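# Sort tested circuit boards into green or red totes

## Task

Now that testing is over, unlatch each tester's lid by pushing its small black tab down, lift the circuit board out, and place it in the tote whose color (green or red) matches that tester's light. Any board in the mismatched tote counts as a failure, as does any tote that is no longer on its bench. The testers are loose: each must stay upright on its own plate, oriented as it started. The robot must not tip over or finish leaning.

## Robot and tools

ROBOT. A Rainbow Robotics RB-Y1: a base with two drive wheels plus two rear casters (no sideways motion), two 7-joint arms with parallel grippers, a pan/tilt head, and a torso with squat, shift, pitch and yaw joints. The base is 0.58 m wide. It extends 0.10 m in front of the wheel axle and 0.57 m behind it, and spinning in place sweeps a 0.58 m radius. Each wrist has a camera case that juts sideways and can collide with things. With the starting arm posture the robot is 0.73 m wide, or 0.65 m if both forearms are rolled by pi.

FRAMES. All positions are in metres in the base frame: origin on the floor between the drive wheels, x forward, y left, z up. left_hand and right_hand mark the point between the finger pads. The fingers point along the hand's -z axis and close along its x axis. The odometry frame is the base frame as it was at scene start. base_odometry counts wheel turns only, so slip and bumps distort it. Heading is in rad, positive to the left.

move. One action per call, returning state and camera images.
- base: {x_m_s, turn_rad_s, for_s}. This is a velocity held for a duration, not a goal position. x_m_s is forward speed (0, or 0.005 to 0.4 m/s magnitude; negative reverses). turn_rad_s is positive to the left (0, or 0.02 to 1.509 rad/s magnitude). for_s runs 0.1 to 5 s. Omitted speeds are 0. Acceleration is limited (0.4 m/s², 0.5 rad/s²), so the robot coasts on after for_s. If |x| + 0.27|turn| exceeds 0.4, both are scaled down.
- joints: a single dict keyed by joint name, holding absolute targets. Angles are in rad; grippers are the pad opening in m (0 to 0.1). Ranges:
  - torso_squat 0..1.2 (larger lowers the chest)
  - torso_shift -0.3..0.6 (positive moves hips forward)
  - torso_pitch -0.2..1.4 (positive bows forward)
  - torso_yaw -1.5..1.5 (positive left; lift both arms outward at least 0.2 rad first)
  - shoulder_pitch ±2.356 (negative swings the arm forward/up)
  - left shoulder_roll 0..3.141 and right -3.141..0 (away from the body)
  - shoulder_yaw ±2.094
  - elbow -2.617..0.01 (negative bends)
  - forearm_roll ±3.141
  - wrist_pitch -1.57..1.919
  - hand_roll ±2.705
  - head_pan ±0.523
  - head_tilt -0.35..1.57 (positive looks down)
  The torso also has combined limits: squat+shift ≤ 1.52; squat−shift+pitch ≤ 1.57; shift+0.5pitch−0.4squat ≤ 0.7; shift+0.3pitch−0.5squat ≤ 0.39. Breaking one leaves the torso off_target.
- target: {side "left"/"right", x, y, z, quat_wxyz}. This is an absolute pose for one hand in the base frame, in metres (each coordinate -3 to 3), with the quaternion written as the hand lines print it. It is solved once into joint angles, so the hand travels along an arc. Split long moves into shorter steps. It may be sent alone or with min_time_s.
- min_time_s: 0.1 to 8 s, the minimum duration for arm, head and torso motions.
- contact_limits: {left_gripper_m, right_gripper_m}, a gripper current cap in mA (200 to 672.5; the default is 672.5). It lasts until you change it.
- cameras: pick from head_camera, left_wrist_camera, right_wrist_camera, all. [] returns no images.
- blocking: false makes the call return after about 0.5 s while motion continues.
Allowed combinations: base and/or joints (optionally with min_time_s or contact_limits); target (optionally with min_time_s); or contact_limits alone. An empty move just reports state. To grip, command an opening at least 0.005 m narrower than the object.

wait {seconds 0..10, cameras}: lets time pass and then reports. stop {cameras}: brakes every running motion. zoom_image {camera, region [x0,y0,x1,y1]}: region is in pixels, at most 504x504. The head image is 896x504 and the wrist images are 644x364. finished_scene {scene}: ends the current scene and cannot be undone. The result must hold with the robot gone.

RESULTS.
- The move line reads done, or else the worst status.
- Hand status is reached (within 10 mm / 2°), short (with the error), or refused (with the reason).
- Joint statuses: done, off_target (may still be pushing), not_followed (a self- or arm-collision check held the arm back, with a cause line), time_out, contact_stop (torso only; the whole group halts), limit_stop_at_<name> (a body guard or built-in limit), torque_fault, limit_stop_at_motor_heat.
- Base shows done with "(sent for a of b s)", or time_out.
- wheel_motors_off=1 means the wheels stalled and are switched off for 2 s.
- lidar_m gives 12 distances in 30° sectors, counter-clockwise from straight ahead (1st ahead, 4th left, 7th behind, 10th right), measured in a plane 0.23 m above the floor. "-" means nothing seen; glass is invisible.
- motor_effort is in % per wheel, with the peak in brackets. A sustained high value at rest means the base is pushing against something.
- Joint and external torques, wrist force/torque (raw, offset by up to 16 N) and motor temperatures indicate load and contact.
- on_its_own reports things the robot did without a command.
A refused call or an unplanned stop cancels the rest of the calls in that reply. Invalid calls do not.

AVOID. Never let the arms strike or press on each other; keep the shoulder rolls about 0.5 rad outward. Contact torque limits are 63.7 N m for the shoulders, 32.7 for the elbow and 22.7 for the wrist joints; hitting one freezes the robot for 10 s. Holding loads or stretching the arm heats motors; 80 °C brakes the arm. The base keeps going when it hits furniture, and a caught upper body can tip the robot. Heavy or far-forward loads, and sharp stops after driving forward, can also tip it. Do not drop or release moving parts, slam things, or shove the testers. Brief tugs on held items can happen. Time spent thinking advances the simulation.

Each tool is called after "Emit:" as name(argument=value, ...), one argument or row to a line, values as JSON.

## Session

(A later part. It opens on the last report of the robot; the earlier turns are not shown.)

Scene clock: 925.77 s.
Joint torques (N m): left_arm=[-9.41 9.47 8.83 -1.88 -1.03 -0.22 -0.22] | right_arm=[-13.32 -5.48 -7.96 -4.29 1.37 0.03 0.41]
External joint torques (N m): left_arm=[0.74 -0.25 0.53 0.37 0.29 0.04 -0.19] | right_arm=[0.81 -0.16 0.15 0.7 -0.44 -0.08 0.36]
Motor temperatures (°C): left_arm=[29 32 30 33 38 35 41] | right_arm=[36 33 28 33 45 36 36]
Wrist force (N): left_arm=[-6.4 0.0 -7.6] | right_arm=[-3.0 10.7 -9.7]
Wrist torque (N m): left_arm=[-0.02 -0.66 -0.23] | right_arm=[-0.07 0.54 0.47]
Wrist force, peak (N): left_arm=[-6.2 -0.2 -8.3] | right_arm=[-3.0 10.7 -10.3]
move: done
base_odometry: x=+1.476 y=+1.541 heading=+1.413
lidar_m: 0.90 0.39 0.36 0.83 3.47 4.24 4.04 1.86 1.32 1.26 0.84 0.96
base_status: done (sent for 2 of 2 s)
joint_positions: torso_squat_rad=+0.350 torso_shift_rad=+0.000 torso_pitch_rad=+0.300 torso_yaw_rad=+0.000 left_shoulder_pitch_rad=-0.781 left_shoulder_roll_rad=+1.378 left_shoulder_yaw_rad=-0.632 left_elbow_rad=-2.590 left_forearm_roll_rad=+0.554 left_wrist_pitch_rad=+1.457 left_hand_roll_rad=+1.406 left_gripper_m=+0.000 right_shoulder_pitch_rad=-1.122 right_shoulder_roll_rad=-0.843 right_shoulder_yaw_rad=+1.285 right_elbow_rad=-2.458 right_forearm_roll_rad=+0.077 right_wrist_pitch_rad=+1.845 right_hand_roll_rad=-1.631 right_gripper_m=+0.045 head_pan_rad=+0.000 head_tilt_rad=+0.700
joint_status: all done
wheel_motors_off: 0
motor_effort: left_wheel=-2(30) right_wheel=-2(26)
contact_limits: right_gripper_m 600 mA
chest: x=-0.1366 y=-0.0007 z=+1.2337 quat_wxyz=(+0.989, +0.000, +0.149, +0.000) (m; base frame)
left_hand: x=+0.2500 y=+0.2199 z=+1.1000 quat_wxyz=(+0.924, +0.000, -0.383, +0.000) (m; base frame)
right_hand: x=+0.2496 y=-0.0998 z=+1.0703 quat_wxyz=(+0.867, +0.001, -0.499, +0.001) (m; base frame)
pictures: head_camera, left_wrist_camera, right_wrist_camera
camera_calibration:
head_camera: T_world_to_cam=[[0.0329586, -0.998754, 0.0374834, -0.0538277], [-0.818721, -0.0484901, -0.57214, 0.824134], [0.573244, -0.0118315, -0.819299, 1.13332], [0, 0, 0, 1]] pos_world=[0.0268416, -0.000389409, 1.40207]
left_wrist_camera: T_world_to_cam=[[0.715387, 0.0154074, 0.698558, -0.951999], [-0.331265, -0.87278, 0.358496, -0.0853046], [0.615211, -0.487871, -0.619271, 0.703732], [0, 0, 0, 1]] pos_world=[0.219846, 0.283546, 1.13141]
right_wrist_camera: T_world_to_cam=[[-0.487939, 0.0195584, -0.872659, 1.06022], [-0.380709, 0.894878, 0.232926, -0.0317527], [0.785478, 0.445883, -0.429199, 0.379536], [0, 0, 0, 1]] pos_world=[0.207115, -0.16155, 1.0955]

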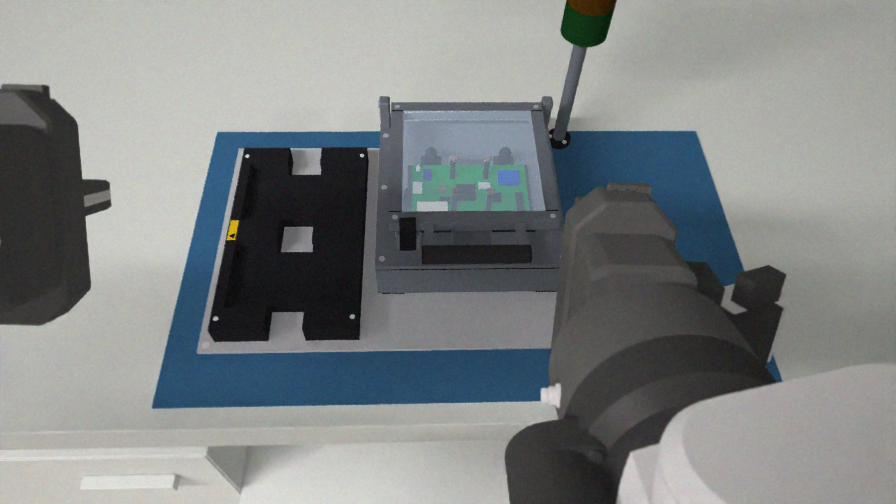

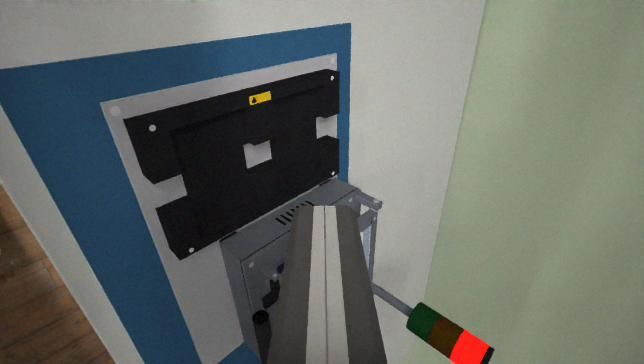

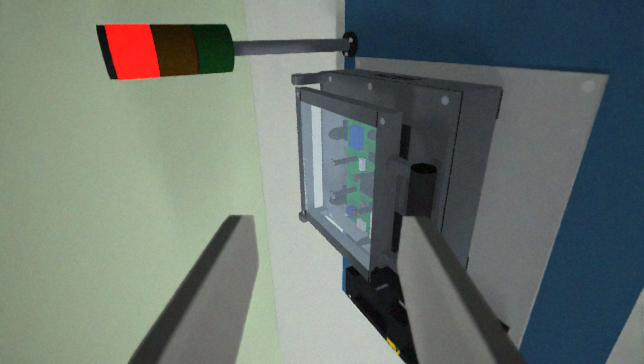

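Emit:
move(
  base={"x_m_s":0.05,"for_s":0.66},
  cameras=[],
)

Emit:
move(
  target={"side":"right","x":0.26,"y":-0.05,"z":1.03,"quat_wxyz":[0.8434,0,-0.5373,0]},
  min_time_s=1.5,
)

Scene clock: 936.17 s.
Joint torques (N m): left_arm=[-9.42 9.67 8.69 -1.95 -1.02 -0.3 -0.2] | right_arm=[-13.23 -5.58 -7.99 -4.34 1.39 -0.04 0.29]
External joint torques (N m): left_arm=[0.73 -0.05 0.39 0.3 0.3 -0.05 -0.16] | right_arm=[0.9 -0.26 0.11 0.65 -0.42 -0.15 0.24]
Motor temperatures (°C): left_arm=[29 32 30 33 38 35 41] | right_arm=[36 33 28 33 45 36 36]
Wrist force (N): left_arm=[-6.2 -0.1 -7.8] | right_arm=[-3.1 10.5 -10.1]
Wrist torque (N m): left_arm=[-0.02 -0.66 -0.22] | right_arm=[-0.06 0.54 0.49]
Wrist force, peak (N): left_arm=[-6.2 -0.3 -8.4] | right_arm=[-3.4 10.9 -10.1]
move: done
base_odometry: x=+1.481 y=+1.574 heading=+1.413
lidar_m: 0.87 0.40 0.34 0.72 3.47 4.27 4.08 1.86 1.32 1.26 0.84 0.93
base_status: done (sent for 0.67 of 0.67 s)
joint_positions: torso_squat_rad=+0.350 torso_shift_rad=+0.000 torso_pitch_rad=+0.300 torso_yaw_rad=+0.000 left_shoulder_pitch_rad=-0.781 left_shoulder_roll_rad=+1.378 left_shoulder_yaw_rad=-0.632 left_elbow_rad=-2.590 left_forearm_roll_rad=+0.554 left_wrist_pitch_rad=+1.457 left_hand_roll_rad=+1.406 left_gripper_m=+0.000 right_shoulder_pitch_rad=-1.122 right_shoulder_roll_rad=-0.843 right_shoulder_yaw_rad=+1.285 right_elbow_rad=-2.458 right_forearm_roll_rad=+0.077 right_wrist_pitch_rad=+1.845 right_hand_roll_rad=-1.631 right_gripper_m=+0.045 head_pan_rad=+0.000 head_tilt_rad=+0.700
joint_status: not commanded
wheel_motors_off: 0
motor_effort: left_wheel=-1(19) right_wheel=-1(22)
contact_limits: right_gripper_m 600 mA
chest: x=-0.1366 y=-0.0007 z=+1.2337 quat_wxyz=(+0.989, +0.000, +0.149, +0.000) (m; base frame)
left_hand: x=+0.2500 y=+0.2199 z=+1.1000 quat_wxyz=(+0.924, +0.000, -0.383, +0.000) (m; base frame)
right_hand: x=+0.2496 y=-0.0998 z=+1.0703 quat_wxyz=(+0.867, +0.001, -0.499, +0.001) (m; base frame)
pictures: none
No camera images: "cameras" was empty.

Scene clock: 938.00 s.
Joint torques (N m): left_arm=[-9.48 9.56 8.83 -1.89 -1.04 -0.26 -0.13] | right_arm=[-12.13 -0.74 -6.96 -4.4 1.83 -0.04 -0.22]
External joint torques (N m): left_arm=[0.67 -0.16 0.53 0.36 0.28 0 -0.1] | right_arm=[2.68 2.29 1.2 1.22 -0.06 -0.25 -0.27]
Motor temperatures (°C): left_arm=[29 32 30 33 38 35 41] | right_arm=[36 33 28 33 45 36 36]
Wrist force (N): left_arm=[-6.2 0.0 -7.9] | right_arm=[-3.1 10.3 -9.6]
Wrist torque (N m): left_arm=[-0.03 -0.68 -0.23] | right_arm=[-0.04 0.56 0.46]
Wrist force, peak (N): left_arm=[-6.3 0.1 -8.2] | right_arm=[-3.2 10.7 -10.1]
move: done
base_odometry: x=+1.481 y=+1.574 heading=+1.413
lidar_m: 0.87 0.40 0.34 0.72 3.47 4.27 4.08 1.85 1.32 1.26 0.84 0.93
base_status: not commanded
joint_positions: torso_squat_rad=+0.350 torso_shift_rad=+0.000 torso_pitch_rad=+0.300 torso_yaw_rad=+0.000 left_shoulder_pitch_rad=-0.781 left_shoulder_roll_rad=+1.378 left_shoulder_yaw_rad=-0.632 left_elbow_rad=-2.590 left_forearm_roll_rad=+0.554 left_wrist_pitch_rad=+1.457 left_hand_roll_rad=+1.406 left_gripper_m=+0.000 right_shoulder_pitch_rad=-1.120 right_shoulder_roll_rad=-0.625 right_shoulder_yaw_rad=+1.423 right_elbow_rad=-2.192 right_forearm_roll_rad=+0.281 right_wrist_pitch_rad=+1.816 right_hand_roll_rad=-1.686 right_gripper_m=+0.045 head_pan_rad=+0.000 head_tilt_rad=+0.700
joint_status: all done
wheel_motors_off: 0
motor_effort: left_wheel=-3(4) right_wheel=+0(2)
contact_limits: right_gripper_m 600 mA
chest: x=-0.1366 y=-0.0007 z=+1.2337 quat_wxyz=(+0.989, +0.000, +0.149, +0.000) (m; base frame)
left_hand: x=+0.2500 y=+0.2199 z=+1.1000 quat_wxyz=(+0.924, +0.000, -0.383, +0.000) (m; base frame)
right_hand: x=+0.2602 y=-0.0501 z=+1.0303 quat_wxyz=(+0.843, +0.000, -0.538, +0.000) (m; base frame)
right_hand_status: reached (checked arc, planned for 1.5 s): 0 mm and 0.0 deg off.
pictures: head_camera, left_wrist_camera, right_wrist_camera
camera_calibration:
head_camera: T_world_to_cam=[[0.0329565, -0.998754, 0.0374854, -0.0538295], [-0.818689, -0.0484902, -0.572186, 0.824175], [0.573291, -0.0118316, -0.819267, 1.1333], [0, 0, 0, 1]] pos_world=[0.0268039, -0.000389221, 1.40208]
left_wrist_camera: T_world_to_cam=[[0.715348, 0.0154072, 0.698598, -0.952036], [-0.331286, -0.872779, 0.358478, -0.0852956], [0.615245, -0.487872, -0.619237, 0.703714], [0, 0, 0, 1]] pos_world=[0.219823, 0.283546, 1.13143]
right_wrist_camera: T_world_to_cam=[[-0.406485, 0.0203485, -0.913431, 1.05038], [-0.39796, 0.895989, 0.197055, -0.0213785], [0.822434, 0.443609, -0.356108, 0.246841], [0, 0, 0, 1]] pos_world=[0.215443, -0.11172, 1.05156]

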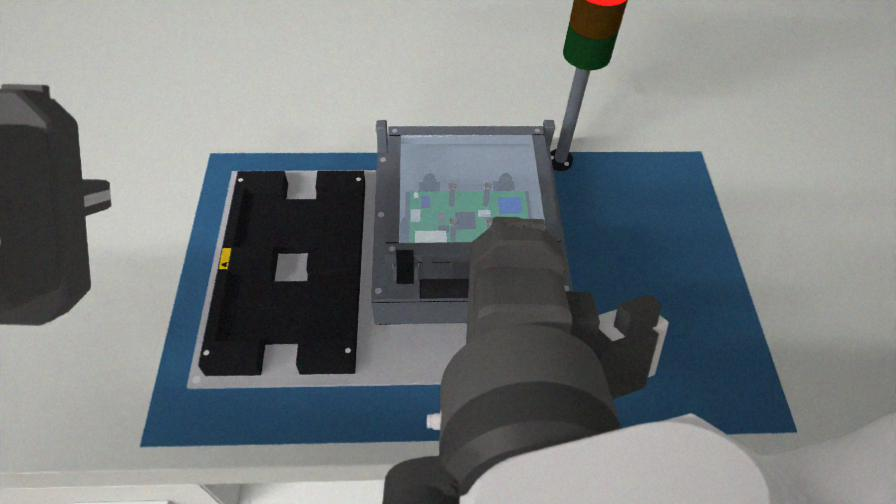

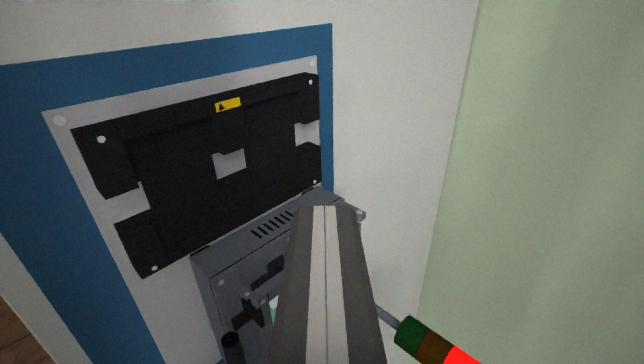

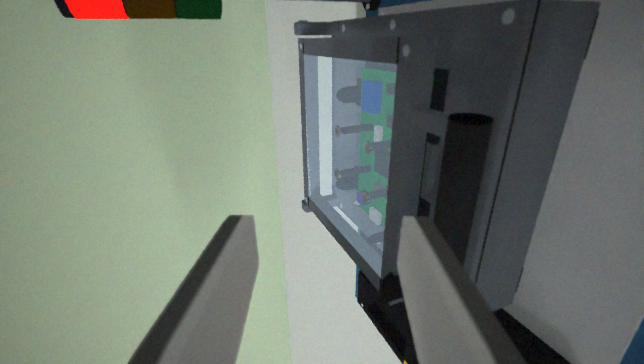

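Emit:
move(
  target={"side":"right","x":0.256,"y":-0.04,"z":0.97,"quat_wxyz":[0.8434,0,-0.5373,0]},
  min_time_s=1.5,
  cameras=["right_wrist_camera"],
)

Emit:
move(
  target={"side":"right","x":0.299,"y":-0.04,"z":0.954,"quat_wxyz":[0.8434,0,-0.5373,0]},
  min_time_s=2,
  cameras=["right_wrist_camera","head_camera"],
)

Scene clock: 951.13 s.
Joint torques (N m): left_arm=[-9.38 9.64 8.69 -1.85 -1 -0.24 -0.1] | right_arm=[-11.86 0.11 -6.49 -4.59 1.85 0.19 -0.22]
External joint torques (N m): left_arm=[0.78 -0.08 0.39 0.4 0.32 0.02 -0.06] | right_arm=[2.49 2.1 1.18 1.34 -0.04 -0.23 -0.27]
Motor temperatures (°C): left_arm=[29 32 30 33 38 35 41] | right_arm=[35 33 28 33 45 36 36]
Wrist force (N): left_arm=[-6.3 -0.2 -8.0] | right_arm=[-3.6 10.6 -9.5]
Wrist torque (N m): left_arm=[0.01 -0.67 -0.24] | right_arm=[-0.07 0.50 0.46]
Wrist force, peak (N): left_arm=[-6.2 -0.1 -8.3] | right_arm=[-3.6 11.2 -9.3]
move: done
base_odometry: x=+1.481 y=+1.574 heading=+1.413
lidar_m: 0.87 0.40 0.35 0.72 3.47 4.28 4.08 1.85 1.33 1.26 0.84 0.93
base_status: not commanded
joint_positions: torso_squat_rad=+0.350 torso_shift_rad=+0.000 torso_pitch_rad=+0.300 torso_yaw_rad=+0.000 left_shoulder_pitch_rad=-0.781 left_shoulder_roll_rad=+1.378 left_shoulder_yaw_rad=-0.632 left_elbow_rad=-2.590 left_forearm_roll_rad=+0.554 left_wrist_pitch_rad=+1.457 left_hand_roll_rad=+1.406 left_gripper_m=+0.000 right_shoulder_pitch_rad=-1.061 right_shoulder_roll_rad=-0.546 right_shoulder_yaw_rad=+1.526 right_elbow_rad=-1.990 right_forearm_roll_rad=+0.375 right_wrist_pitch_rad=+1.716 right_hand_roll_rad=-1.795 right_gripper_m=+0.045 head_pan_rad=+0.000 head_tilt_rad=+0.700
joint_status: all done
wheel_motors_off: 0
motor_effort: left_wheel=-1(3) right_wheel=+0(2)
contact_limits: right_gripper_m 600 mA
chest: x=-0.1366 y=-0.0007 z=+1.2337 quat_wxyz=(+0.989, +0.000, +0.149, +0.000) (m; base frame)
left_hand: x=+0.2500 y=+0.2199 z=+1.1000 quat_wxyz=(+0.924, +0.000, -0.383, +0.000) (m; base frame)
right_hand: x=+0.2563 y=-0.0401 z=+0.9703 quat_wxyz=(+0.843, +0.000, -0.538, +0.000) (m; base frame)
right_hand_status: reached (checked arc, planned for 1.5 s): 0 mm and 0.0 deg off.
pictures: right_wrist_camera
camera_calibration:
right_wrist_camera: T_world_to_cam=[[-0.406534, 0.0203448, -0.913409, 0.99372], [-0.397887, 0.896024, 0.197046, -0.0200731], [0.822445, 0.44354, -0.356169, 0.224323], [0, 0, 0, 1]] pos_world=[0.211501, -0.101727, 0.991525]

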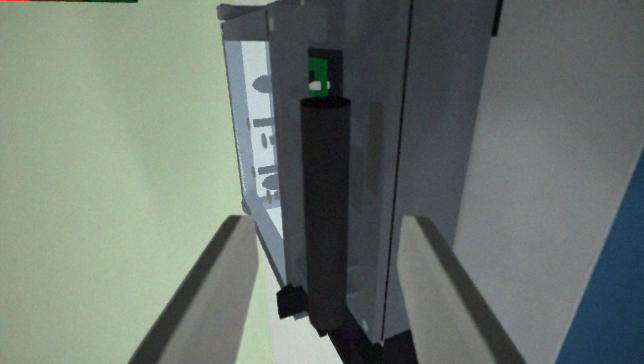

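Scene clock: 953.47 s.
Joint torques (N m): left_arm=[-9.54 9.55 8.78 -1.87 -0.96 -0.25 -0.18] | right_arm=[-16.64 -1.62 -9.83 0.57 0.64 -1.9 -0.48]
External joint torques (N m): left_arm=[0.62 -0.17 0.48 0.37 0.37 0.01 -0.14] | right_arm=[-0.64 1.02 -1.6 5.88 -1.26 -2.37 -0.53]
Motor temperatures (°C): left_arm=[29 32 30 33 38 35 41] | right_arm=[35 33 28 33 45 36 36]
Wrist force (N): left_arm=[-6.2 -0.2 -7.8] | right_arm=[3.0 3.3 18.3]
Wrist torque (N m): left_arm=[0.01 -0.66 -0.20] | right_arm=[-0.19 1.02 0.63]
Wrist force, peak (N): left_arm=[-6.3 -0.1 -8.2] | right_arm=[5.9 2.4 22.0]
move: done
base_odometry: x=+1.481 y=+1.574 heading=+1.413
lidar_m: 0.87 0.40 0.34 0.73 3.47 4.27 4.08 1.85 1.33 1.26 0.83 0.92
base_status: not commanded
joint_positions: torso_squat_rad=+0.350 torso_shift_rad=+0.000 torso_pitch_rad=+0.299 torso_yaw_rad=+0.000 left_shoulder_pitch_rad=-0.781 left_shoulder_roll_rad=+1.378 left_shoulder_yaw_rad=-0.632 left_elbow_rad=-2.590 left_forearm_roll_rad=+0.554 left_wrist_pitch_rad=+1.457 left_hand_roll_rad=+1.406 left_gripper_m=+0.000 right_shoulder_pitch_rad=-1.096 right_shoulder_roll_rad=-0.545 right_shoulder_yaw_rad=+1.495 right_elbow_rad=-1.829 right_forearm_roll_rad=+0.326 right_wrist_pitch_rad=+1.558 right_hand_roll_rad=-1.826 right_gripper_m=+0.045 head_pan_rad=+0.000 head_tilt_rad=+0.700
joint_status: all done
wheel_motors_off: 0
motor_effort: left_wheel=-1(3) right_wheel=+4(6)
contact_limits: right_gripper_m 600 mA
chest: x=-0.1371 y=-0.0008 z=+1.2337 quat_wxyz=(+0.989, +0.000, +0.149, +0.000) (m; base frame)
left_hand: x=+0.2496 y=+0.2199 z=+1.1004 quat_wxyz=(+0.924, +0.000, -0.383, +0.000) (m; base frame)
right_hand: x=+0.2978 y=-0.0403 z=+0.9549 quat_wxyz=(+0.843, +0.000, -0.537, +0.000) (m; base frame)
right_hand_status: reached (checked arc, planned for 2.0 s): 2 mm and 0.0 deg off.
pictures: head_camera, right_wrist_camera
camera_calibration:
head_camera: T_world_to_cam=[[0.0328182, -0.998758, 0.0375001, -0.053893], [-0.818234, -0.0483948, -0.572845, 0.824645], [0.573948, -0.0118841, -0.818806, 1.13317], [0, 0, 0, 1]] pos_world=[0.0261413, -0.000450861, 1.40226]
right_wrist_camera: T_world_to_cam=[[-0.406902, 0.0201924, -0.913249, 0.996487], [-0.398433, 0.895719, 0.197329, -0.00042543], [0.821999, 0.444162, -0.356425, 0.18518], [0, 0, 0, 1]] pos_world=[0.253085, -0.10199, 0.976127]

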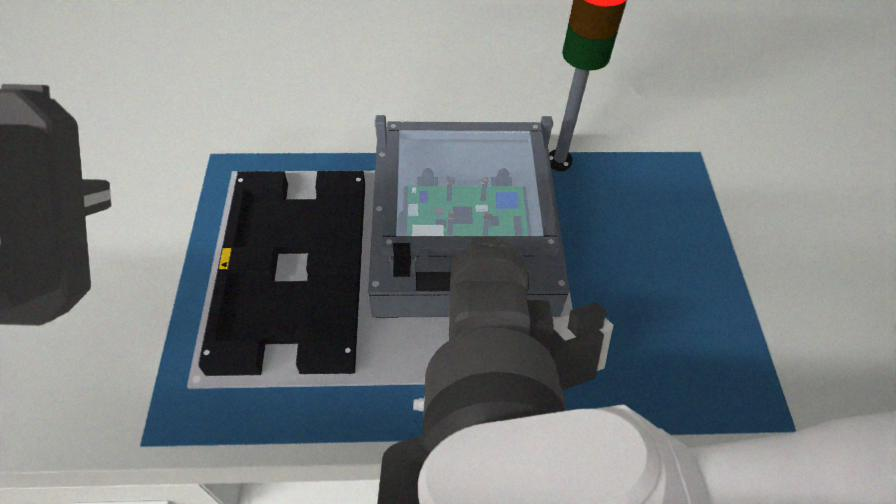

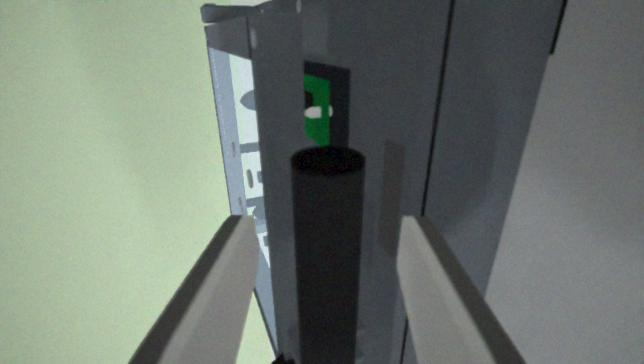

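Emit:
move(
  target={"side":"right","x":0.294,"y":-0.04,"z":0.957,"quat_wxyz":[0.8434,0,-0.5373,0]},
  min_time_s=1,
  cameras=["right_wrist_camera"],
)

Scene clock: 960.23 s.
Joint torques (N m): left_arm=[-9.34 9.63 8.93 -1.88 -1.04 -0.19 -0.21] | right_arm=[-13.17 -3.78 -6.73 -5.38 1.88 0.67 0.44]
External joint torques (N m): left_arm=[0.82 -0.09 0.63 0.37 0.28 0.07 -0.17] | right_arm=[2.7 -1.2 1.47 -0.01 -0.02 0.21 0.39]
Motor temperatures (°C): left_arm=[29 32 30 33 38 35 41] | right_arm=[35 33 29 33 45 36 36]
Wrist force (N): left_arm=[-6.2 0.0 -7.8] | right_arm=[-3.1 10.4 -9.1]
Wrist torque (N m): left_arm=[-0.02 -0.65 -0.23] | right_arm=[-0.04 0.56 0.45]
Wrist force, peak (N): left_arm=[-6.6 -0.2 -7.9] | right_arm=[3.1 3.6 18.9]
move: done
base_odometry: x=+1.481 y=+1.574 heading=+1.413
lidar_m: 0.87 0.40 0.34 0.73 3.48 4.28 4.08 1.86 1.33 1.26 0.83 0.93
base_status: not commanded
joint_positions: torso_squat_rad=+0.350 torso_shift_rad=+0.000 torso_pitch_rad=+0.300 torso_yaw_rad=+0.000 left_shoulder_pitch_rad=-0.781 left_shoulder_roll_rad=+1.378 left_shoulder_yaw_rad=-0.632 left_elbow_rad=-2.590 left_forearm_roll_rad=+0.554 left_wrist_pitch_rad=+1.457 left_hand_roll_rad=+1.406 left_gripper_m=+0.000 right_shoulder_pitch_rad=-1.095 right_shoulder_roll_rad=-0.545 right_shoulder_yaw_rad=+1.496 right_elbow_rad=-1.846 right_forearm_roll_rad=+0.328 right_wrist_pitch_rad=+1.574 right_hand_roll_rad=-1.822 right_gripper_m=+0.045 head_pan_rad=+0.000 head_tilt_rad=+0.700
joint_status: all done
wheel_motors_off: 0
motor_effort: left_wheel=-1(2) right_wheel=+5(6)
contact_limits: right_gripper_m 600 mA
chest: x=-0.1367 y=-0.0008 z=+1.2337 quat_wxyz=(+0.989, +0.000, +0.149, +0.000) (m; base frame)
left_hand: x=+0.2499 y=+0.2199 z=+1.1001 quat_wxyz=(+0.924, +0.000, -0.383, +0.000) (m; base frame)
right_hand: x=+0.2945 y=-0.0397 z=+0.9570 quat_wxyz=(+0.843, +0.000, -0.537, +0.000) (m; base frame)
right_hand_status: reached (checked arc, planned for 1.0 s): 1 mm and 0.0 deg off.
pictures: right_wrist_camera
camera_calibration:
right_wrist_camera: T_world_to_cam=[[-0.407176, 0.0208043, -0.913113, 0.997021], [-0.398116, 0.895726, 0.197936, -0.00340284], [0.822017, 0.44412, -0.356435, 0.188322], [0, 0, 0, 1]] pos_world=[0.249804, -0.101332, 0.978191]

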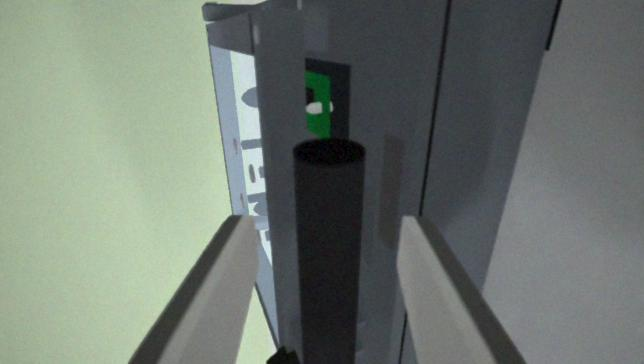

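Free again, bar centred. Close.

Emit:
move(
  joints={"right_gripper_m":0.008},
  cameras=["right_wrist_camera","head_camera"],
)

Emit:
zoom_image(
  camera="head_camera",
  region=[350, 200, 600, 350],
)

Scene clock: 964.40 s.
Joint torques (N m): left_arm=[-9.19 9.84 8.68 -1.93 -1.04 -0.24 -0.12] | right_arm=[-13.7 -3.54 -7.5 -4.99 1.94 0.75 0.37]
External joint torques (N m): left_arm=[0.96 0.12 0.38 0.32 0.29 0.02 -0.08] | right_arm=[2.17 -0.96 0.7 0.37 0.05 0.28 0.32]
Motor temperatures (°C): left_arm=[29 32 30 33 38 35 41] | right_arm=[35 33 29 33 45 36 36]
Wrist force (N): left_arm=[-6.2 0.0 -7.9] | right_arm=[-4.9 10.8 -10.6]
Wrist torque (N m): left_arm=[-0.02 -0.67 -0.23] | right_arm=[-0.04 0.57 0.53]
Wrist force, peak (N): left_arm=[-6.5 0.1 -8.0] | right_arm=[-5.7 11.0 -11.4]
move: off_target
base_odometry: x=+1.481 y=+1.574 heading=+1.413
lidar_m: 0.87 0.40 0.34 0.72 3.47 4.28 4.08 1.86 1.32 1.26 0.83 0.92
base_status: not commanded
joint_positions: torso_squat_rad=+0.350 torso_shift_rad=+0.000 torso_pitch_rad=+0.300 torso_yaw_rad=+0.000 left_shoulder_pitch_rad=-0.781 left_shoulder_roll_rad=+1.378 left_shoulder_yaw_rad=-0.632 left_elbow_rad=-2.590 left_forearm_roll_rad=+0.554 left_wrist_pitch_rad=+1.457 left_hand_roll_rad=+1.406 left_gripper_m=+0.000 right_shoulder_pitch_rad=-1.095 right_shoulder_roll_rad=-0.545 right_shoulder_yaw_rad=+1.496 right_elbow_rad=-1.846 right_forearm_roll_rad=+0.328 right_wrist_pitch_rad=+1.574 right_hand_roll_rad=-1.822 right_gripper_m=+0.014 head_pan_rad=+0.000 head_tilt_rad=+0.700
joint_status: right_gripper_m off_target (ended at +0.014, target +0.008)
wheel_motors_off: 0
motor_effort: left_wheel=-1(2) right_wheel=+3(6)
contact_limits: right_gripper_m 600 mA
chest: x=-0.1367 y=-0.0008 z=+1.2337 quat_wxyz=(+0.989, +0.000, +0.149, +0.000) (m; base frame)
left_hand: x=+0.2499 y=+0.2199 z=+1.1001 quat_wxyz=(+0.924, +0.000, -0.383, +0.000) (m; base frame)
right_hand: x=+0.2944 y=-0.0397 z=+0.9568 quat_wxyz=(+0.843, +0.000, -0.537, +0.000) (m; base frame)
pictures: head_camera, right_wrist_camera
camera_calibration:
head_camera: T_world_to_cam=[[0.0329053, -0.998756, 0.03746, -0.0538443], [-0.818595, -0.0484356, -0.572325, 0.824286], [0.573428, -0.011832, -0.819171, 1.13327], [0, 0, 0, 1]] pos_world=[0.026682, -0.000443685, 1.40211]
right_wrist_camera: T_world_to_cam=[[-0.407452, 0.0206683, -0.912993, 0.996824], [-0.398123, 0.895719, 0.197952, -0.00340388], [0.821877, 0.444139, -0.356734, 0.188671], [0, 0, 0, 1]] pos_world=[0.249738, -0.10135, 0.978072]

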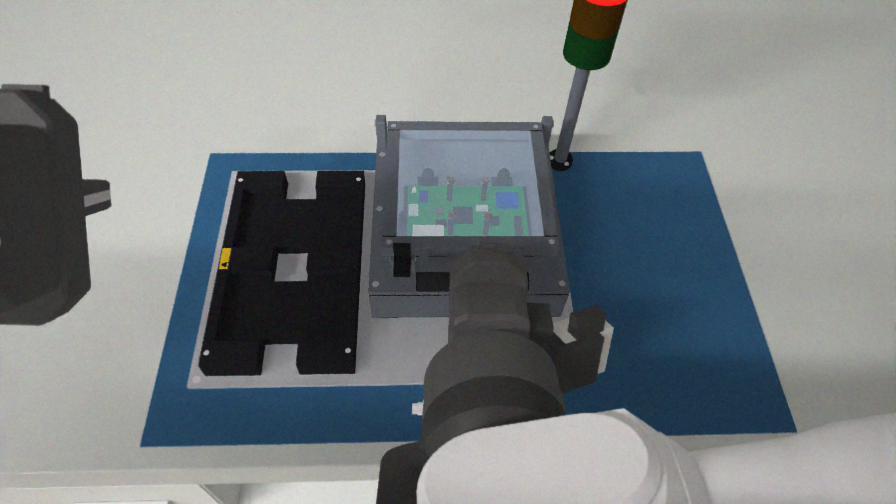

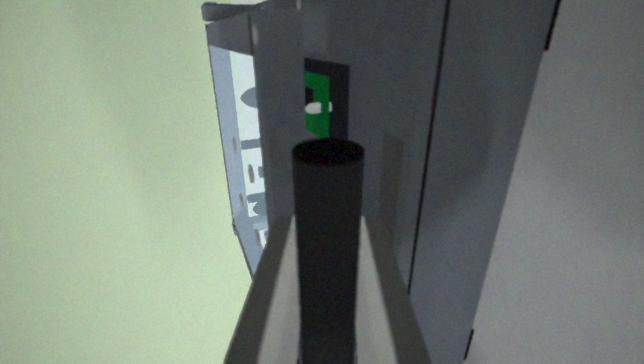

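Scaled by 2.016 from the camera's 896x504 image, which has a finer 1280x720 frame.

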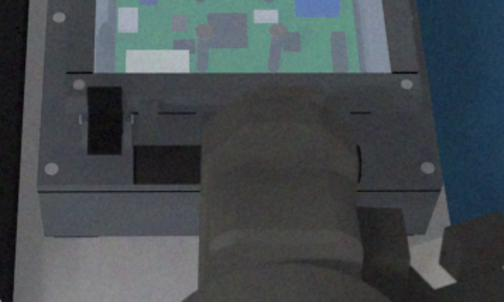

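Emit:
move(
  target={"side":"left","x":0.303,"y":0.031,"z":1.0,"quat_wxyz":[0.991,0,-0.131,0]},
  min_time_s=2,
  cameras=["left_wrist_camera","head_camera"],
)

Emit:
zoom_image(
  camera="head_camera",
  region=[330, 180, 600, 350],
)

Scene clock: 973.70 s.
Joint torques (N m): left_arm=[-9.26 9.64 8.66 -1.88 -1.02 -0.23 -0.21] | right_arm=[-13.63 -3.69 -7.17 -5.08 1.96 0.64 0.38]
External joint torques (N m): left_arm=[0.89 -0.08 0.36 0.37 0.3 0.02 -0.17] | right_arm=[2.23 -1.11 1.02 0.29 0.07 0.17 0.33]
Motor temperatures (°C): left_arm=[29 32 30 33 38 35 41] | right_arm=[35 33 29 33 45 36 36]
Wrist force (N): left_arm=[-6.5 -0.1 -8.1] | right_arm=[-4.9 10.9 -9.7]
Wrist torque (N m): left_arm=[-0.02 -0.69 -0.22] | right_arm=[-0.06 0.56 0.52]
Wrist force, peak (N): left_arm=[-6.3 -0.1 -8.2] | right_arm=[-5.3 11.5 -10.1]
move: refused
base_odometry: x=+1.481 y=+1.574 heading=+1.413
lidar_m: 0.87 0.39 0.34 0.73 3.46 4.27 4.08 1.85 1.32 1.26 0.84 0.93
base_status: not commanded
joint_positions: torso_squat_rad=+0.350 torso_shift_rad=+0.000 torso_pitch_rad=+0.300 torso_yaw_rad=+0.000 left_shoulder_pitch_rad=-0.781 left_shoulder_roll_rad=+1.378 left_shoulder_yaw_rad=-0.632 left_elbow_rad=-2.590 left_forearm_roll_rad=+0.554 left_wrist_pitch_rad=+1.457 left_hand_roll_rad=+1.406 left_gripper_m=+0.000 right_shoulder_pitch_rad=-1.095 right_shoulder_roll_rad=-0.545 right_shoulder_yaw_rad=+1.496 right_elbow_rad=-1.846 right_forearm_roll_rad=+0.328 right_wrist_pitch_rad=+1.574 right_hand_roll_rad=-1.822 right_gripper_m=+0.014 head_pan_rad=+0.000 head_tilt_rad=+0.700
joint_status: not commanded
wheel_motors_off: 0
motor_effort: left_wheel=-2(2) right_wheel=+6(6)
contact_limits: right_gripper_m 600 mA
chest: x=-0.1367 y=-0.0008 z=+1.2337 quat_wxyz=(+0.989, +0.000, +0.149, +0.000) (m; base frame)
left_hand: x=+0.2499 y=+0.2199 z=+1.1001 quat_wxyz=(+0.924, +0.000, -0.383, +0.000) (m; base frame)
left_hand_status: refused: the posture found for that pose stands 16 mm from the other arm (limit 20 mm). Nothing moved. The solve starts from where the arm stands: from another posture it may find a clear one.
right_hand: x=+0.2944 y=-0.0397 z=+0.9568 quat_wxyz=(+0.843, +0.000, -0.537, +0.000) (m; base frame)
pictures: head_camera, left_wrist_camera
camera_calibration:
head_camera: T_world_to_cam=[[0.0329055, -0.998756, 0.0374599, -0.0538442], [-0.818595, -0.0484357, -0.572325, 0.824285], [0.573427, -0.0118319, -0.819171, 1.13327], [0, 0, 0, 1]] pos_world=[0.0266824, -0.000443737, 1.40211]
left_wrist_camera: T_world_to_cam=[[0.715232, 0.0153533, 0.698719, -0.952139], [-0.331385, -0.872775, 0.358395, -0.0852779], [0.615327, -0.48788, -0.619149, 0.703659], [0, 0, 0, 1]] pos_world=[0.21976, 0.283492, 1.13151]

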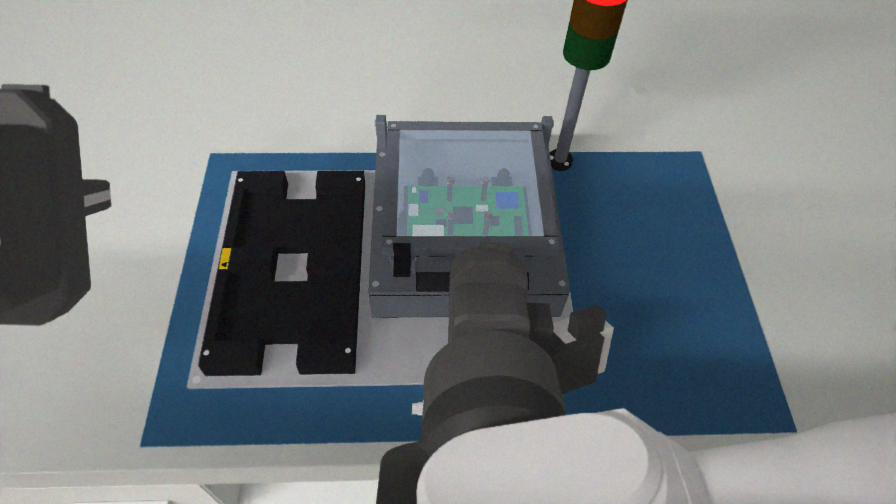

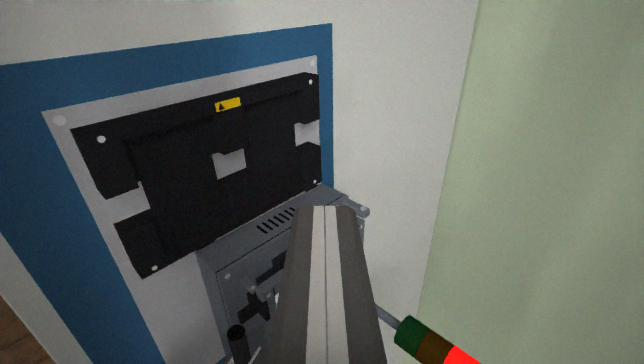

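Scaled by 1.867 from the camera's 896x504 image, which has a finer 1280x720 frame.

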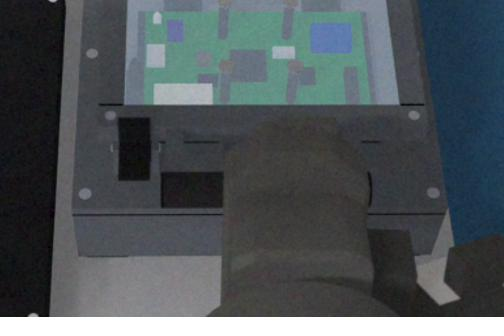

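Emit:
move(
  target={"side":"left","x":0.25,"y":0.16,"z":1.10,"quat_wxyz":[0.924,0,-0.383,0]},
  cameras=[],
)

Emit:
move(
  target={"side":"left","x":0.303,"y":0.031,"z":1.0,"quat_wxyz":[0.991,0,-0.131,0]},
  min_time_s=2,
  cameras=["left_wrist_camera","head_camera"],
)

Scene clock: 980.83 s.
Joint torques (N m): left_arm=[-11.72 5.97 7.06 -1.85 -1.07 -0.22 0.3] | right_arm=[-13.93 -3.24 -7.51 -4.52 1.8 0.64 0.32]
External joint torques (N m): left_arm=[0.48 -1.12 -0.96 1.14 0.26 0.03 0.34] | right_arm=[1.93 -0.67 0.68 0.85 -0.09 0.16 0.27]
Motor temperatures (°C): left_arm=[29 32 30 33 38 35 41] | right_arm=[35 33 28 33 45 36 36]
Wrist force (N): left_arm=[-6.2 0.0 -7.8] | right_arm=[-4.4 10.6 -9.7]
Wrist torque (N m): left_arm=[-0.01 -0.62 -0.20] | right_arm=[-0.06 0.54 0.54]
Wrist force, peak (N): left_arm=[-6.5 0.1 -8.1] | right_arm=[-5.8 11.4 -14.0]
move: done
base_odometry: x=+1.481 y=+1.574 heading=+1.413
lidar_m: 0.86 0.39 0.34 0.72 3.47 4.28 4.08 1.85 1.32 1.26 0.85 0.92
base_status: not commanded
joint_positions: torso_squat_rad=+0.350 torso_shift_rad=+0.000 torso_pitch_rad=+0.300 torso_yaw_rad=+0.000 left_shoulder_pitch_rad=-0.974 left_shoulder_roll_rad=+1.071 left_shoulder_yaw_rad=-0.768 left_elbow_rad=-2.556 left_forearm_roll_rad=+0.483 left_wrist_pitch_rad=+1.748 left_hand_roll_rad=+1.415 left_gripper_m=+0.000 right_shoulder_pitch_rad=-1.095 right_shoulder_roll_rad=-0.545 right_shoulder_yaw_rad=+1.496 right_elbow_rad=-1.846 right_forearm_roll_rad=+0.328 right_wrist_pitch_rad=+1.574 right_hand_roll_rad=-1.822 right_gripper_m=+0.014 head_pan_rad=+0.000 head_tilt_rad=+0.700
joint_status: all done
wheel_motors_off: 0
motor_effort: left_wheel=+0(2) right_wheel=+4(6)
contact_limits: right_gripper_m 600 mA
chest: x=-0.1367 y=-0.0007 z=+1.2337 quat_wxyz=(+0.989, +0.000, +0.149, +0.000) (m; base frame)
left_hand: x=+0.2500 y=+0.1601 z=+1.1001 quat_wxyz=(+0.924, +0.000, -0.383, +0.000) (m; base frame)
left_hand_status: reached (checked arc, planned for 0.6 s): 0 mm and 0.0 deg off.
right_hand: x=+0.2944 y=-0.0397 z=+0.9568 quat_wxyz=(+0.844, +0.000, -0.537, +0.000) (m; base frame)
pictures: none
No camera images: "cameras" was empty.

Scene clock: 981.13 s.
Joint torques (N m): left_arm=[-11.85 6.15 7.46 -1.81 -1.05 -0.19 0.23] | right_arm=[-13.85 -3.18 -7.69 -4.56 1.78 0.66 0.32]
External joint torques (N m): left_arm=[0.34 -0.95 -0.56 1.17 0.27 0.06 0.27] | right_arm=[2.01 -0.6 0.51 0.81 -0.12 0.19 0.27]
Motor temperatures (°C): left_arm=[29 32 30 33 38 35 41] | right_arm=[35 33 28 33 45 36 36]
Wrist force (N): left_arm=[-6.3 -0.2 -7.8] | right_arm=[-4.2 11.1 -9.0]
Wrist torque (N m): left_arm=[-0.01 -0.64 -0.20] | right_arm=[-0.07 0.53 0.52]
Wrist force, peak (N): left_arm=[-6.3 -0.2 -7.8] | right_arm=[-4.0 11.7 -9.4]
move: refused
base_odometry: x=+1.481 y=+1.574 heading=+1.413
lidar_m: 0.87 0.40 0.35 0.72 3.48 4.28 4.08 1.85 1.32 1.26 0.83 0.92
base_status: not commanded
joint_positions: torso_squat_rad=+0.350 torso_shift_rad=+0.000 torso_pitch_rad=+0.300 torso_yaw_rad=+0.000 left_shoulder_pitch_rad=-0.974 left_shoulder_roll_rad=+1.071 left_shoulder_yaw_rad=-0.768 left_elbow_rad=-2.556 left_forearm_roll_rad=+0.483 left_wrist_pitch_rad=+1.748 left_hand_roll_rad=+1.415 left_gripper_m=+0.000 right_shoulder_pitch_rad=-1.095 right_shoulder_roll_rad=-0.545 right_shoulder_yaw_rad=+1.496 right_elbow_rad=-1.846 right_forearm_roll_rad=+0.328 right_wrist_pitch_rad=+1.574 right_hand_roll_rad=-1.822 right_gripper_m=+0.014 head_pan_rad=+0.000 head_tilt_rad=+0.700
joint_status: not commanded
wheel_motors_off: 0
motor_effort: left_wheel=+1(1) right_wheel=+4(4)
contact_limits: right_gripper_m 600 mA
chest: x=-0.1367 y=-0.0007 z=+1.2337 quat_wxyz=(+0.989, +0.000, +0.149, +0.000) (m; base frame)
left_hand: x=+0.2500 y=+0.1601 z=+1.1001 quat_wxyz=(+0.924, +0.000, -0.383, +0.000) (m; base frame)
left_hand_status: refused: the posture found for that pose stands 16 mm from the other arm (limit 20 mm). Nothing moved. The solve starts from where the arm stands: from another posture it may find a clear one.
right_hand: x=+0.2944 y=-0.0397 z=+0.9568 quat_wxyz=(+0.844, +0.000, -0.537, +0.000) (m; base frame)
pictures: head_camera, left_wrist_camera
camera_calibration:
head_camera: T_world_to_cam=[[0.0329432, -0.998755, 0.0374724, -0.053827], [-0.818613, -0.0484734, -0.572296, 0.824265], [0.573399, -0.0118222, -0.819191, 1.13327], [0, 0, 0, 1]] pos_world=[0.0267097, -0.000407311, 1.40211]
left_wrist_camera: T_world_to_cam=[[0.715309, 0.0153697, 0.698639, -0.951187], [-0.332077, -0.872186, 0.359188, -0.138258], [0.614864, -0.488932, -0.618779, 0.674283], [0, 0, 0, 1]] pos_world=[0.219888, 0.223711, 1.13143]

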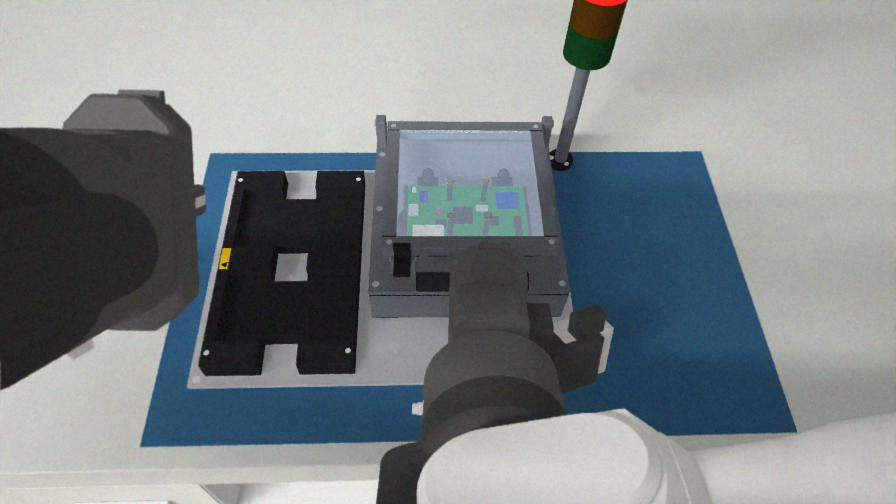

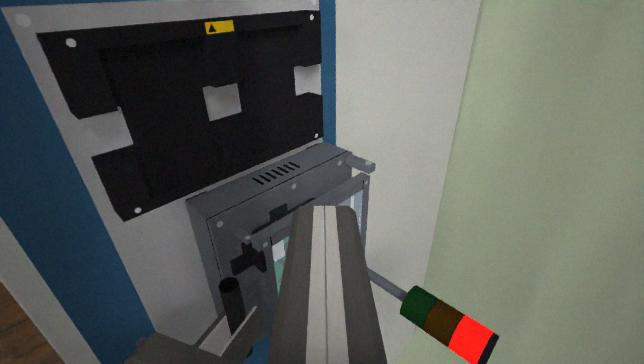

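Emit:
move(
  target={"side":"left","x":0.303,"y":0.031,"z":1.0,"quat_wxyz":[0.986,-0.099,-0.130,0.013]},
  min_time_s=2,
  cameras=["left_wrist_camera","head_camera"],
)

Emit:
zoom_image(
  camera="head_camera",
  region=[330, 180, 600, 350],
)

Scene clock: 992.30 s.
Joint torques (N m): left_arm=[-18.11 3.7 8.19 -3.55 -0.02 -0.81 -0.11] | right_arm=[-13.86 -3.24 -7.42 -3.96 1.58 0.51 0.3]
External joint torques (N m): left_arm=[0.59 -0.91 -0.88 1.45 0.24 -0.2 -0.1] | right_arm=[2 -0.67 0.78 1.41 -0.31 0.04 0.25]
Motor temperatures (°C): left_arm=[29 32 30 33 38 35 41] | right_arm=[35 33 28 33 45 36 36]
Wrist force (N): left_arm=[-3.2 1.2 -9.2] | right_arm=[-2.8 10.6 -5.8]
Wrist torque (N m): left_arm=[-0.10 -0.47 -0.21] | right_arm=[-0.07 0.54 0.52]
Wrist force, peak (N): left_arm=[-4.0 1.0 -9.9] | right_arm=[-4.3 11.0 -10.5]
move: done
base_odometry: x=+1.481 y=+1.574 heading=+1.413
lidar_m: 0.87 0.40 0.34 0.73 3.47 4.27 4.08 1.84 1.33 1.26 0.84 0.93
base_status: not commanded
joint_positions: torso_squat_rad=+0.350 torso_shift_rad=+0.000 torso_pitch_rad=+0.300 torso_yaw_rad=+0.000 left_shoulder_pitch_rad=-1.160 left_shoulder_roll_rad=+0.597 left_shoulder_yaw_rad=-0.772 left_elbow_rad=-1.717 left_forearm_roll_rad=+0.873 left_wrist_pitch_rad=+1.534 left_hand_roll_rad=+1.153 left_gripper_m=+0.000 right_shoulder_pitch_rad=-1.095 right_shoulder_roll_rad=-0.545 right_shoulder_yaw_rad=+1.496 right_elbow_rad=-1.846 right_forearm_roll_rad=+0.328 right_wrist_pitch_rad=+1.574 right_hand_roll_rad=-1.822 right_gripper_m=+0.014 head_pan_rad=+0.000 head_tilt_rad=+0.700
joint_status: all done
wheel_motors_off: 0
motor_effort: left_wheel=+0(2) right_wheel=+3(5)
contact_limits: right_gripper_m 600 mA
chest: x=-0.1367 y=-0.0007 z=+1.2337 quat_wxyz=(+0.989, +0.000, +0.149, +0.000) (m; base frame)
left_hand: x=+0.3030 y=+0.0311 z=+1.0001 quat_wxyz=(+0.986, -0.099, -0.130, +0.013) (m; base frame)
left_hand_status: reached (checked arc, planned for 2.0 s): 0 mm and 0.0 deg off.
right_hand: x=+0.2944 y=-0.0396 z=+0.9568 quat_wxyz=(+0.844, +0.000, -0.537, +0.000) (m; base frame)
pictures: head_camera, left_wrist_camera
camera_calibration:
head_camera: T_world_to_cam=[[0.032947, -0.998754, 0.0374716, -0.0538253], [-0.818613, -0.0484761, -0.572296, 0.824266], [0.5734, -0.0118193, -0.81919, 1.13327], [0, 0, 0, 1]] pos_world=[0.0267094, -0.000406622, 1.40211]
left_wrist_camera: T_world_to_cam=[[0.968752, 0.0644508, 0.239512, -0.536436], [-0.107878, -0.760043, 0.640856, -0.550352], [0.223343, -0.646668, -0.729341, 0.750881], [0, 0, 0, 1]] pos_world=[0.292599, 0.101853, 1.02883]

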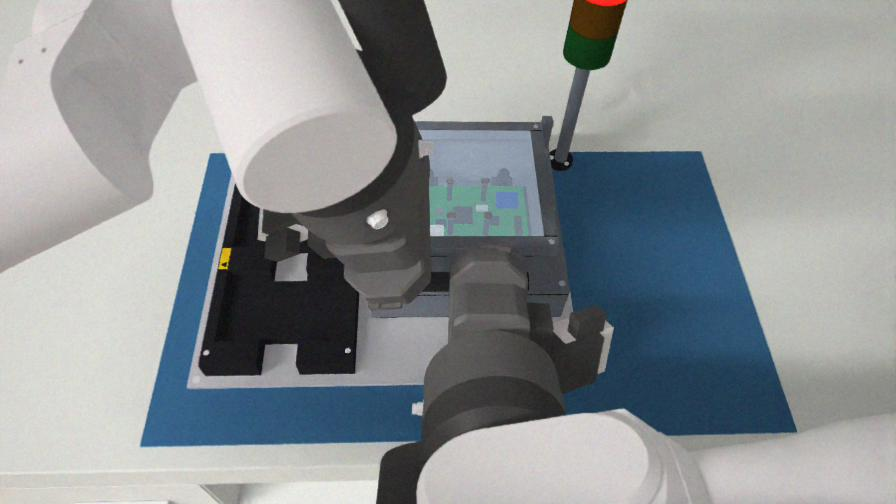

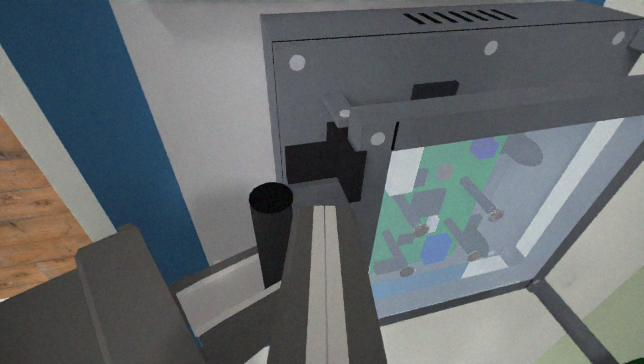

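Scaled by 1.867 from the camera's 896x504 image, which has a finer 1280x720 frame.

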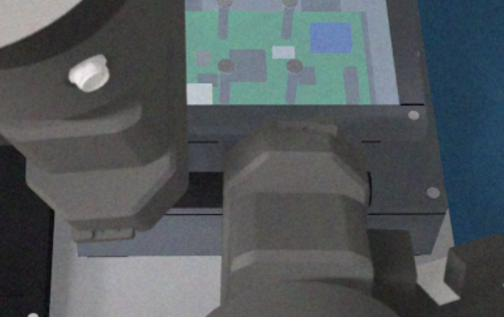

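Emit:
move(
  target={"side":"left","x":0.304,"y":0.040,"z":0.984,"quat_wxyz":[0.986,-0.099,-0.130,0.013]},
  min_time_s=1.5,
  cameras=["left_wrist_camera"],
)

Emit:
zoom_image(
  camera="left_wrist_camera",
  region=[200, 50, 500, 250],
)

Scene clock: 1015.63 s.
Joint torques (N m): left_arm=[-16.42 6.04 7.46 -3.71 -0.25 -1.02 -0.29] | right_arm=[-14.08 -3.39 -7.49 -4.06 1.61 0.49 0.26]
External joint torques (N m): left_arm=[2.04 1.32 -1.57 1.44 -0.01 -0.41 -0.27] | right_arm=[1.78 -0.82 0.71 1.31 -0.28 0.02 0.21]
Motor temperatures (°C): left_arm=[29 32 30 33 38 35 41] | right_arm=[35 33 28 33 45 36 36]
Wrist force (N): left_arm=[-3.1 1.2 -9.3] | right_arm=[-3.0 11.1 -5.6]
Wrist torque (N m): left_arm=[-0.10 -0.48 -0.23] | right_arm=[-0.06 0.50 0.54]
Wrist force, peak (N): left_arm=[-3.3 1.3 -9.6] | right_arm=[-2.8 11.9 -6.0]
move: done
base_odometry: x=+1.481 y=+1.574 heading=+1.413
lidar_m: 0.87 0.39 0.34 0.72 3.47 4.29 4.08 1.86 1.32 1.25 0.84 0.92
base_status: not commanded
joint_positions: torso_squat_rad=+0.350 torso_shift_rad=+0.000 torso_pitch_rad=+0.300 torso_yaw_rad=+0.000 left_shoulder_pitch_rad=-1.124 left_shoulder_roll_rad=+0.612 left_shoulder_yaw_rad=-0.782 left_elbow_rad=-1.711 left_forearm_roll_rad=+0.858 left_wrist_pitch_rad=+1.496 left_hand_roll_rad=+1.131 left_gripper_m=+0.000 right_shoulder_pitch_rad=-1.095 right_shoulder_roll_rad=-0.545 right_shoulder_yaw_rad=+1.496 right_elbow_rad=-1.846 right_forearm_roll_rad=+0.328 right_wrist_pitch_rad=+1.574 right_hand_roll_rad=-1.822 right_gripper_m=+0.014 head_pan_rad=+0.000 head_tilt_rad=+0.700
joint_status: all done
wheel_motors_off: 0
motor_effort: left_wheel=-1(2) right_wheel=+2(5)
contact_limits: right_gripper_m 600 mA
chest: x=-0.1367 y=-0.0007 z=+1.2337 quat_wxyz=(+0.989, +0.000, +0.149, +0.000) (m; base frame)
left_hand: x=+0.3033 y=+0.0401 z=+0.9847 quat_wxyz=(+0.987, -0.099, -0.130, +0.013) (m; base frame)
left_hand_status: reached (checked arc, planned for 1.5 s): 1 mm and 0.1 deg off.
right_hand: x=+0.2944 y=-0.0396 z=+0.9568 quat_wxyz=(+0.844, +0.000, -0.537, +0.000) (m; base frame)
pictures: left_wrist_camera
camera_calibration:
left_wrist_camera: T_world_to_cam=[[0.968884, 0.063737, 0.23917, -0.533247], [-0.107968, -0.760672, 0.640095, -0.532836], [0.222727, -0.646, -0.730121, 0.746332], [0, 0, 0, 1]] pos_world=[0.292896, 0.110805, 1.01351]

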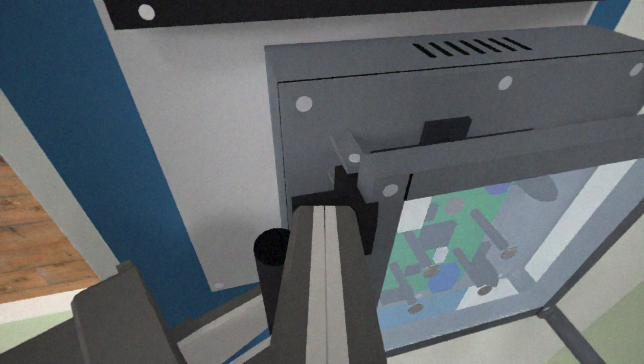

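Scaled by 1.680 from the camera's 644x364 image, which has a finer 920x520 frame.

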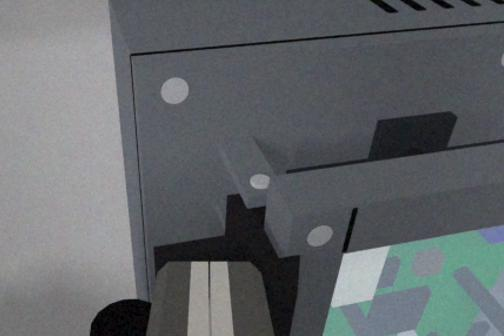

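Emit:
move(
  target={"side":"left","x":0.304,"y":0.040,"z":0.971,"quat_wxyz":[0.986,-0.099,-0.130,0.013]},
  min_time_s=1.5,
  cameras=["left_wrist_camera"],
)

Scene clock: 1026.37 s.
Joint torques (N m): left_arm=[-12.06 4.34 5.17 5.62 -5.29 -5.55 0.01] | right_arm=[-10.34 -0.94 -4.81 -5.87 -0.26 0.03 0.3]
External joint torques (N m): left_arm=[6.33 -0.27 -3.78 10.93 -5.04 -4.93 0.03] | right_arm=[5.57 1.67 3.41 -0.52 -2.15 -0.44 0.24]
Motor temperatures (°C): left_arm=[29 32 30 33 38 35 41] | right_arm=[35 33 28 33 45 36 36]
Wrist force (N): left_arm=[-31.3 7.2 46.1] | right_arm=[7.7 10.1 -18.8]
Wrist torque (N m): left_arm=[0.41 0.15 -0.50] | right_arm=[-0.04 0.81 0.53]
Wrist force, peak (N): left_arm=[-31.3 7.3 46.7] | right_arm=[-7.0 13.6 -24.5]
move: done
base_odometry: x=+1.481 y=+1.574 heading=+1.413
lidar_m: 0.87 0.40 0.34 0.73 3.47 4.27 4.08 1.85 1.32 1.26 0.84 0.92
base_status: not commanded
joint_positions: torso_squat_rad=+0.350 torso_shift_rad=-0.001 torso_pitch_rad=+0.298 torso_yaw_rad=+0.000 left_shoulder_pitch_rad=-1.106 left_shoulder_roll_rad=+0.604 left_shoulder_yaw_rad=-0.795 left_elbow_rad=-1.692 left_forearm_roll_rad=+0.839 left_wrist_pitch_rad=+1.466 left_hand_roll_rad=+1.121 left_gripper_m=+0.000 right_shoulder_pitch_rad=-1.096 right_shoulder_roll_rad=-0.546 right_shoulder_yaw_rad=+1.495 right_elbow_rad=-1.845 right_forearm_roll_rad=+0.328 right_wrist_pitch_rad=+1.574 right_hand_roll_rad=-1.822 right_gripper_m=+0.014 head_pan_rad=+0.000 head_tilt_rad=+0.700
joint_status: all done
wheel_motors_off: 0
motor_effort: left_wheel=+1(3) right_wheel=+3(5)
contact_limits: right_gripper_m 600 mA
chest: x=-0.1377 y=-0.0007 z=+1.2338 quat_wxyz=(+0.989, +0.000, +0.148, +0.000) (m; base frame)
left_hand: x=+0.3026 y=+0.0398 z=+0.9735 quat_wxyz=(+0.986, -0.100, -0.131, +0.012) (m; base frame)
left_hand_status: reached (checked arc, planned for 1.5 s): 3 mm and 0.2 deg off.
right_hand: x=+0.2945 y=-0.0397 z=+0.9583 quat_wxyz=(+0.843, +0.000, -0.539, +0.000) (m; base frame)
pictures: left_wrist_camera
camera_calibration:
left_wrist_camera: T_world_to_cam=[[0.968332, 0.0623187, 0.241762, -0.532231], [-0.1112, -0.759339, 0.641123, -0.526006], [0.223533, -0.647704, -0.728363, 0.736211], [0, 0, 0, 1]] pos_world=[0.292317, 0.110599, 1.00214]

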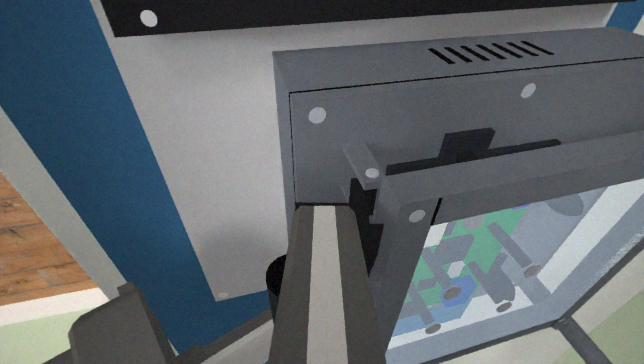

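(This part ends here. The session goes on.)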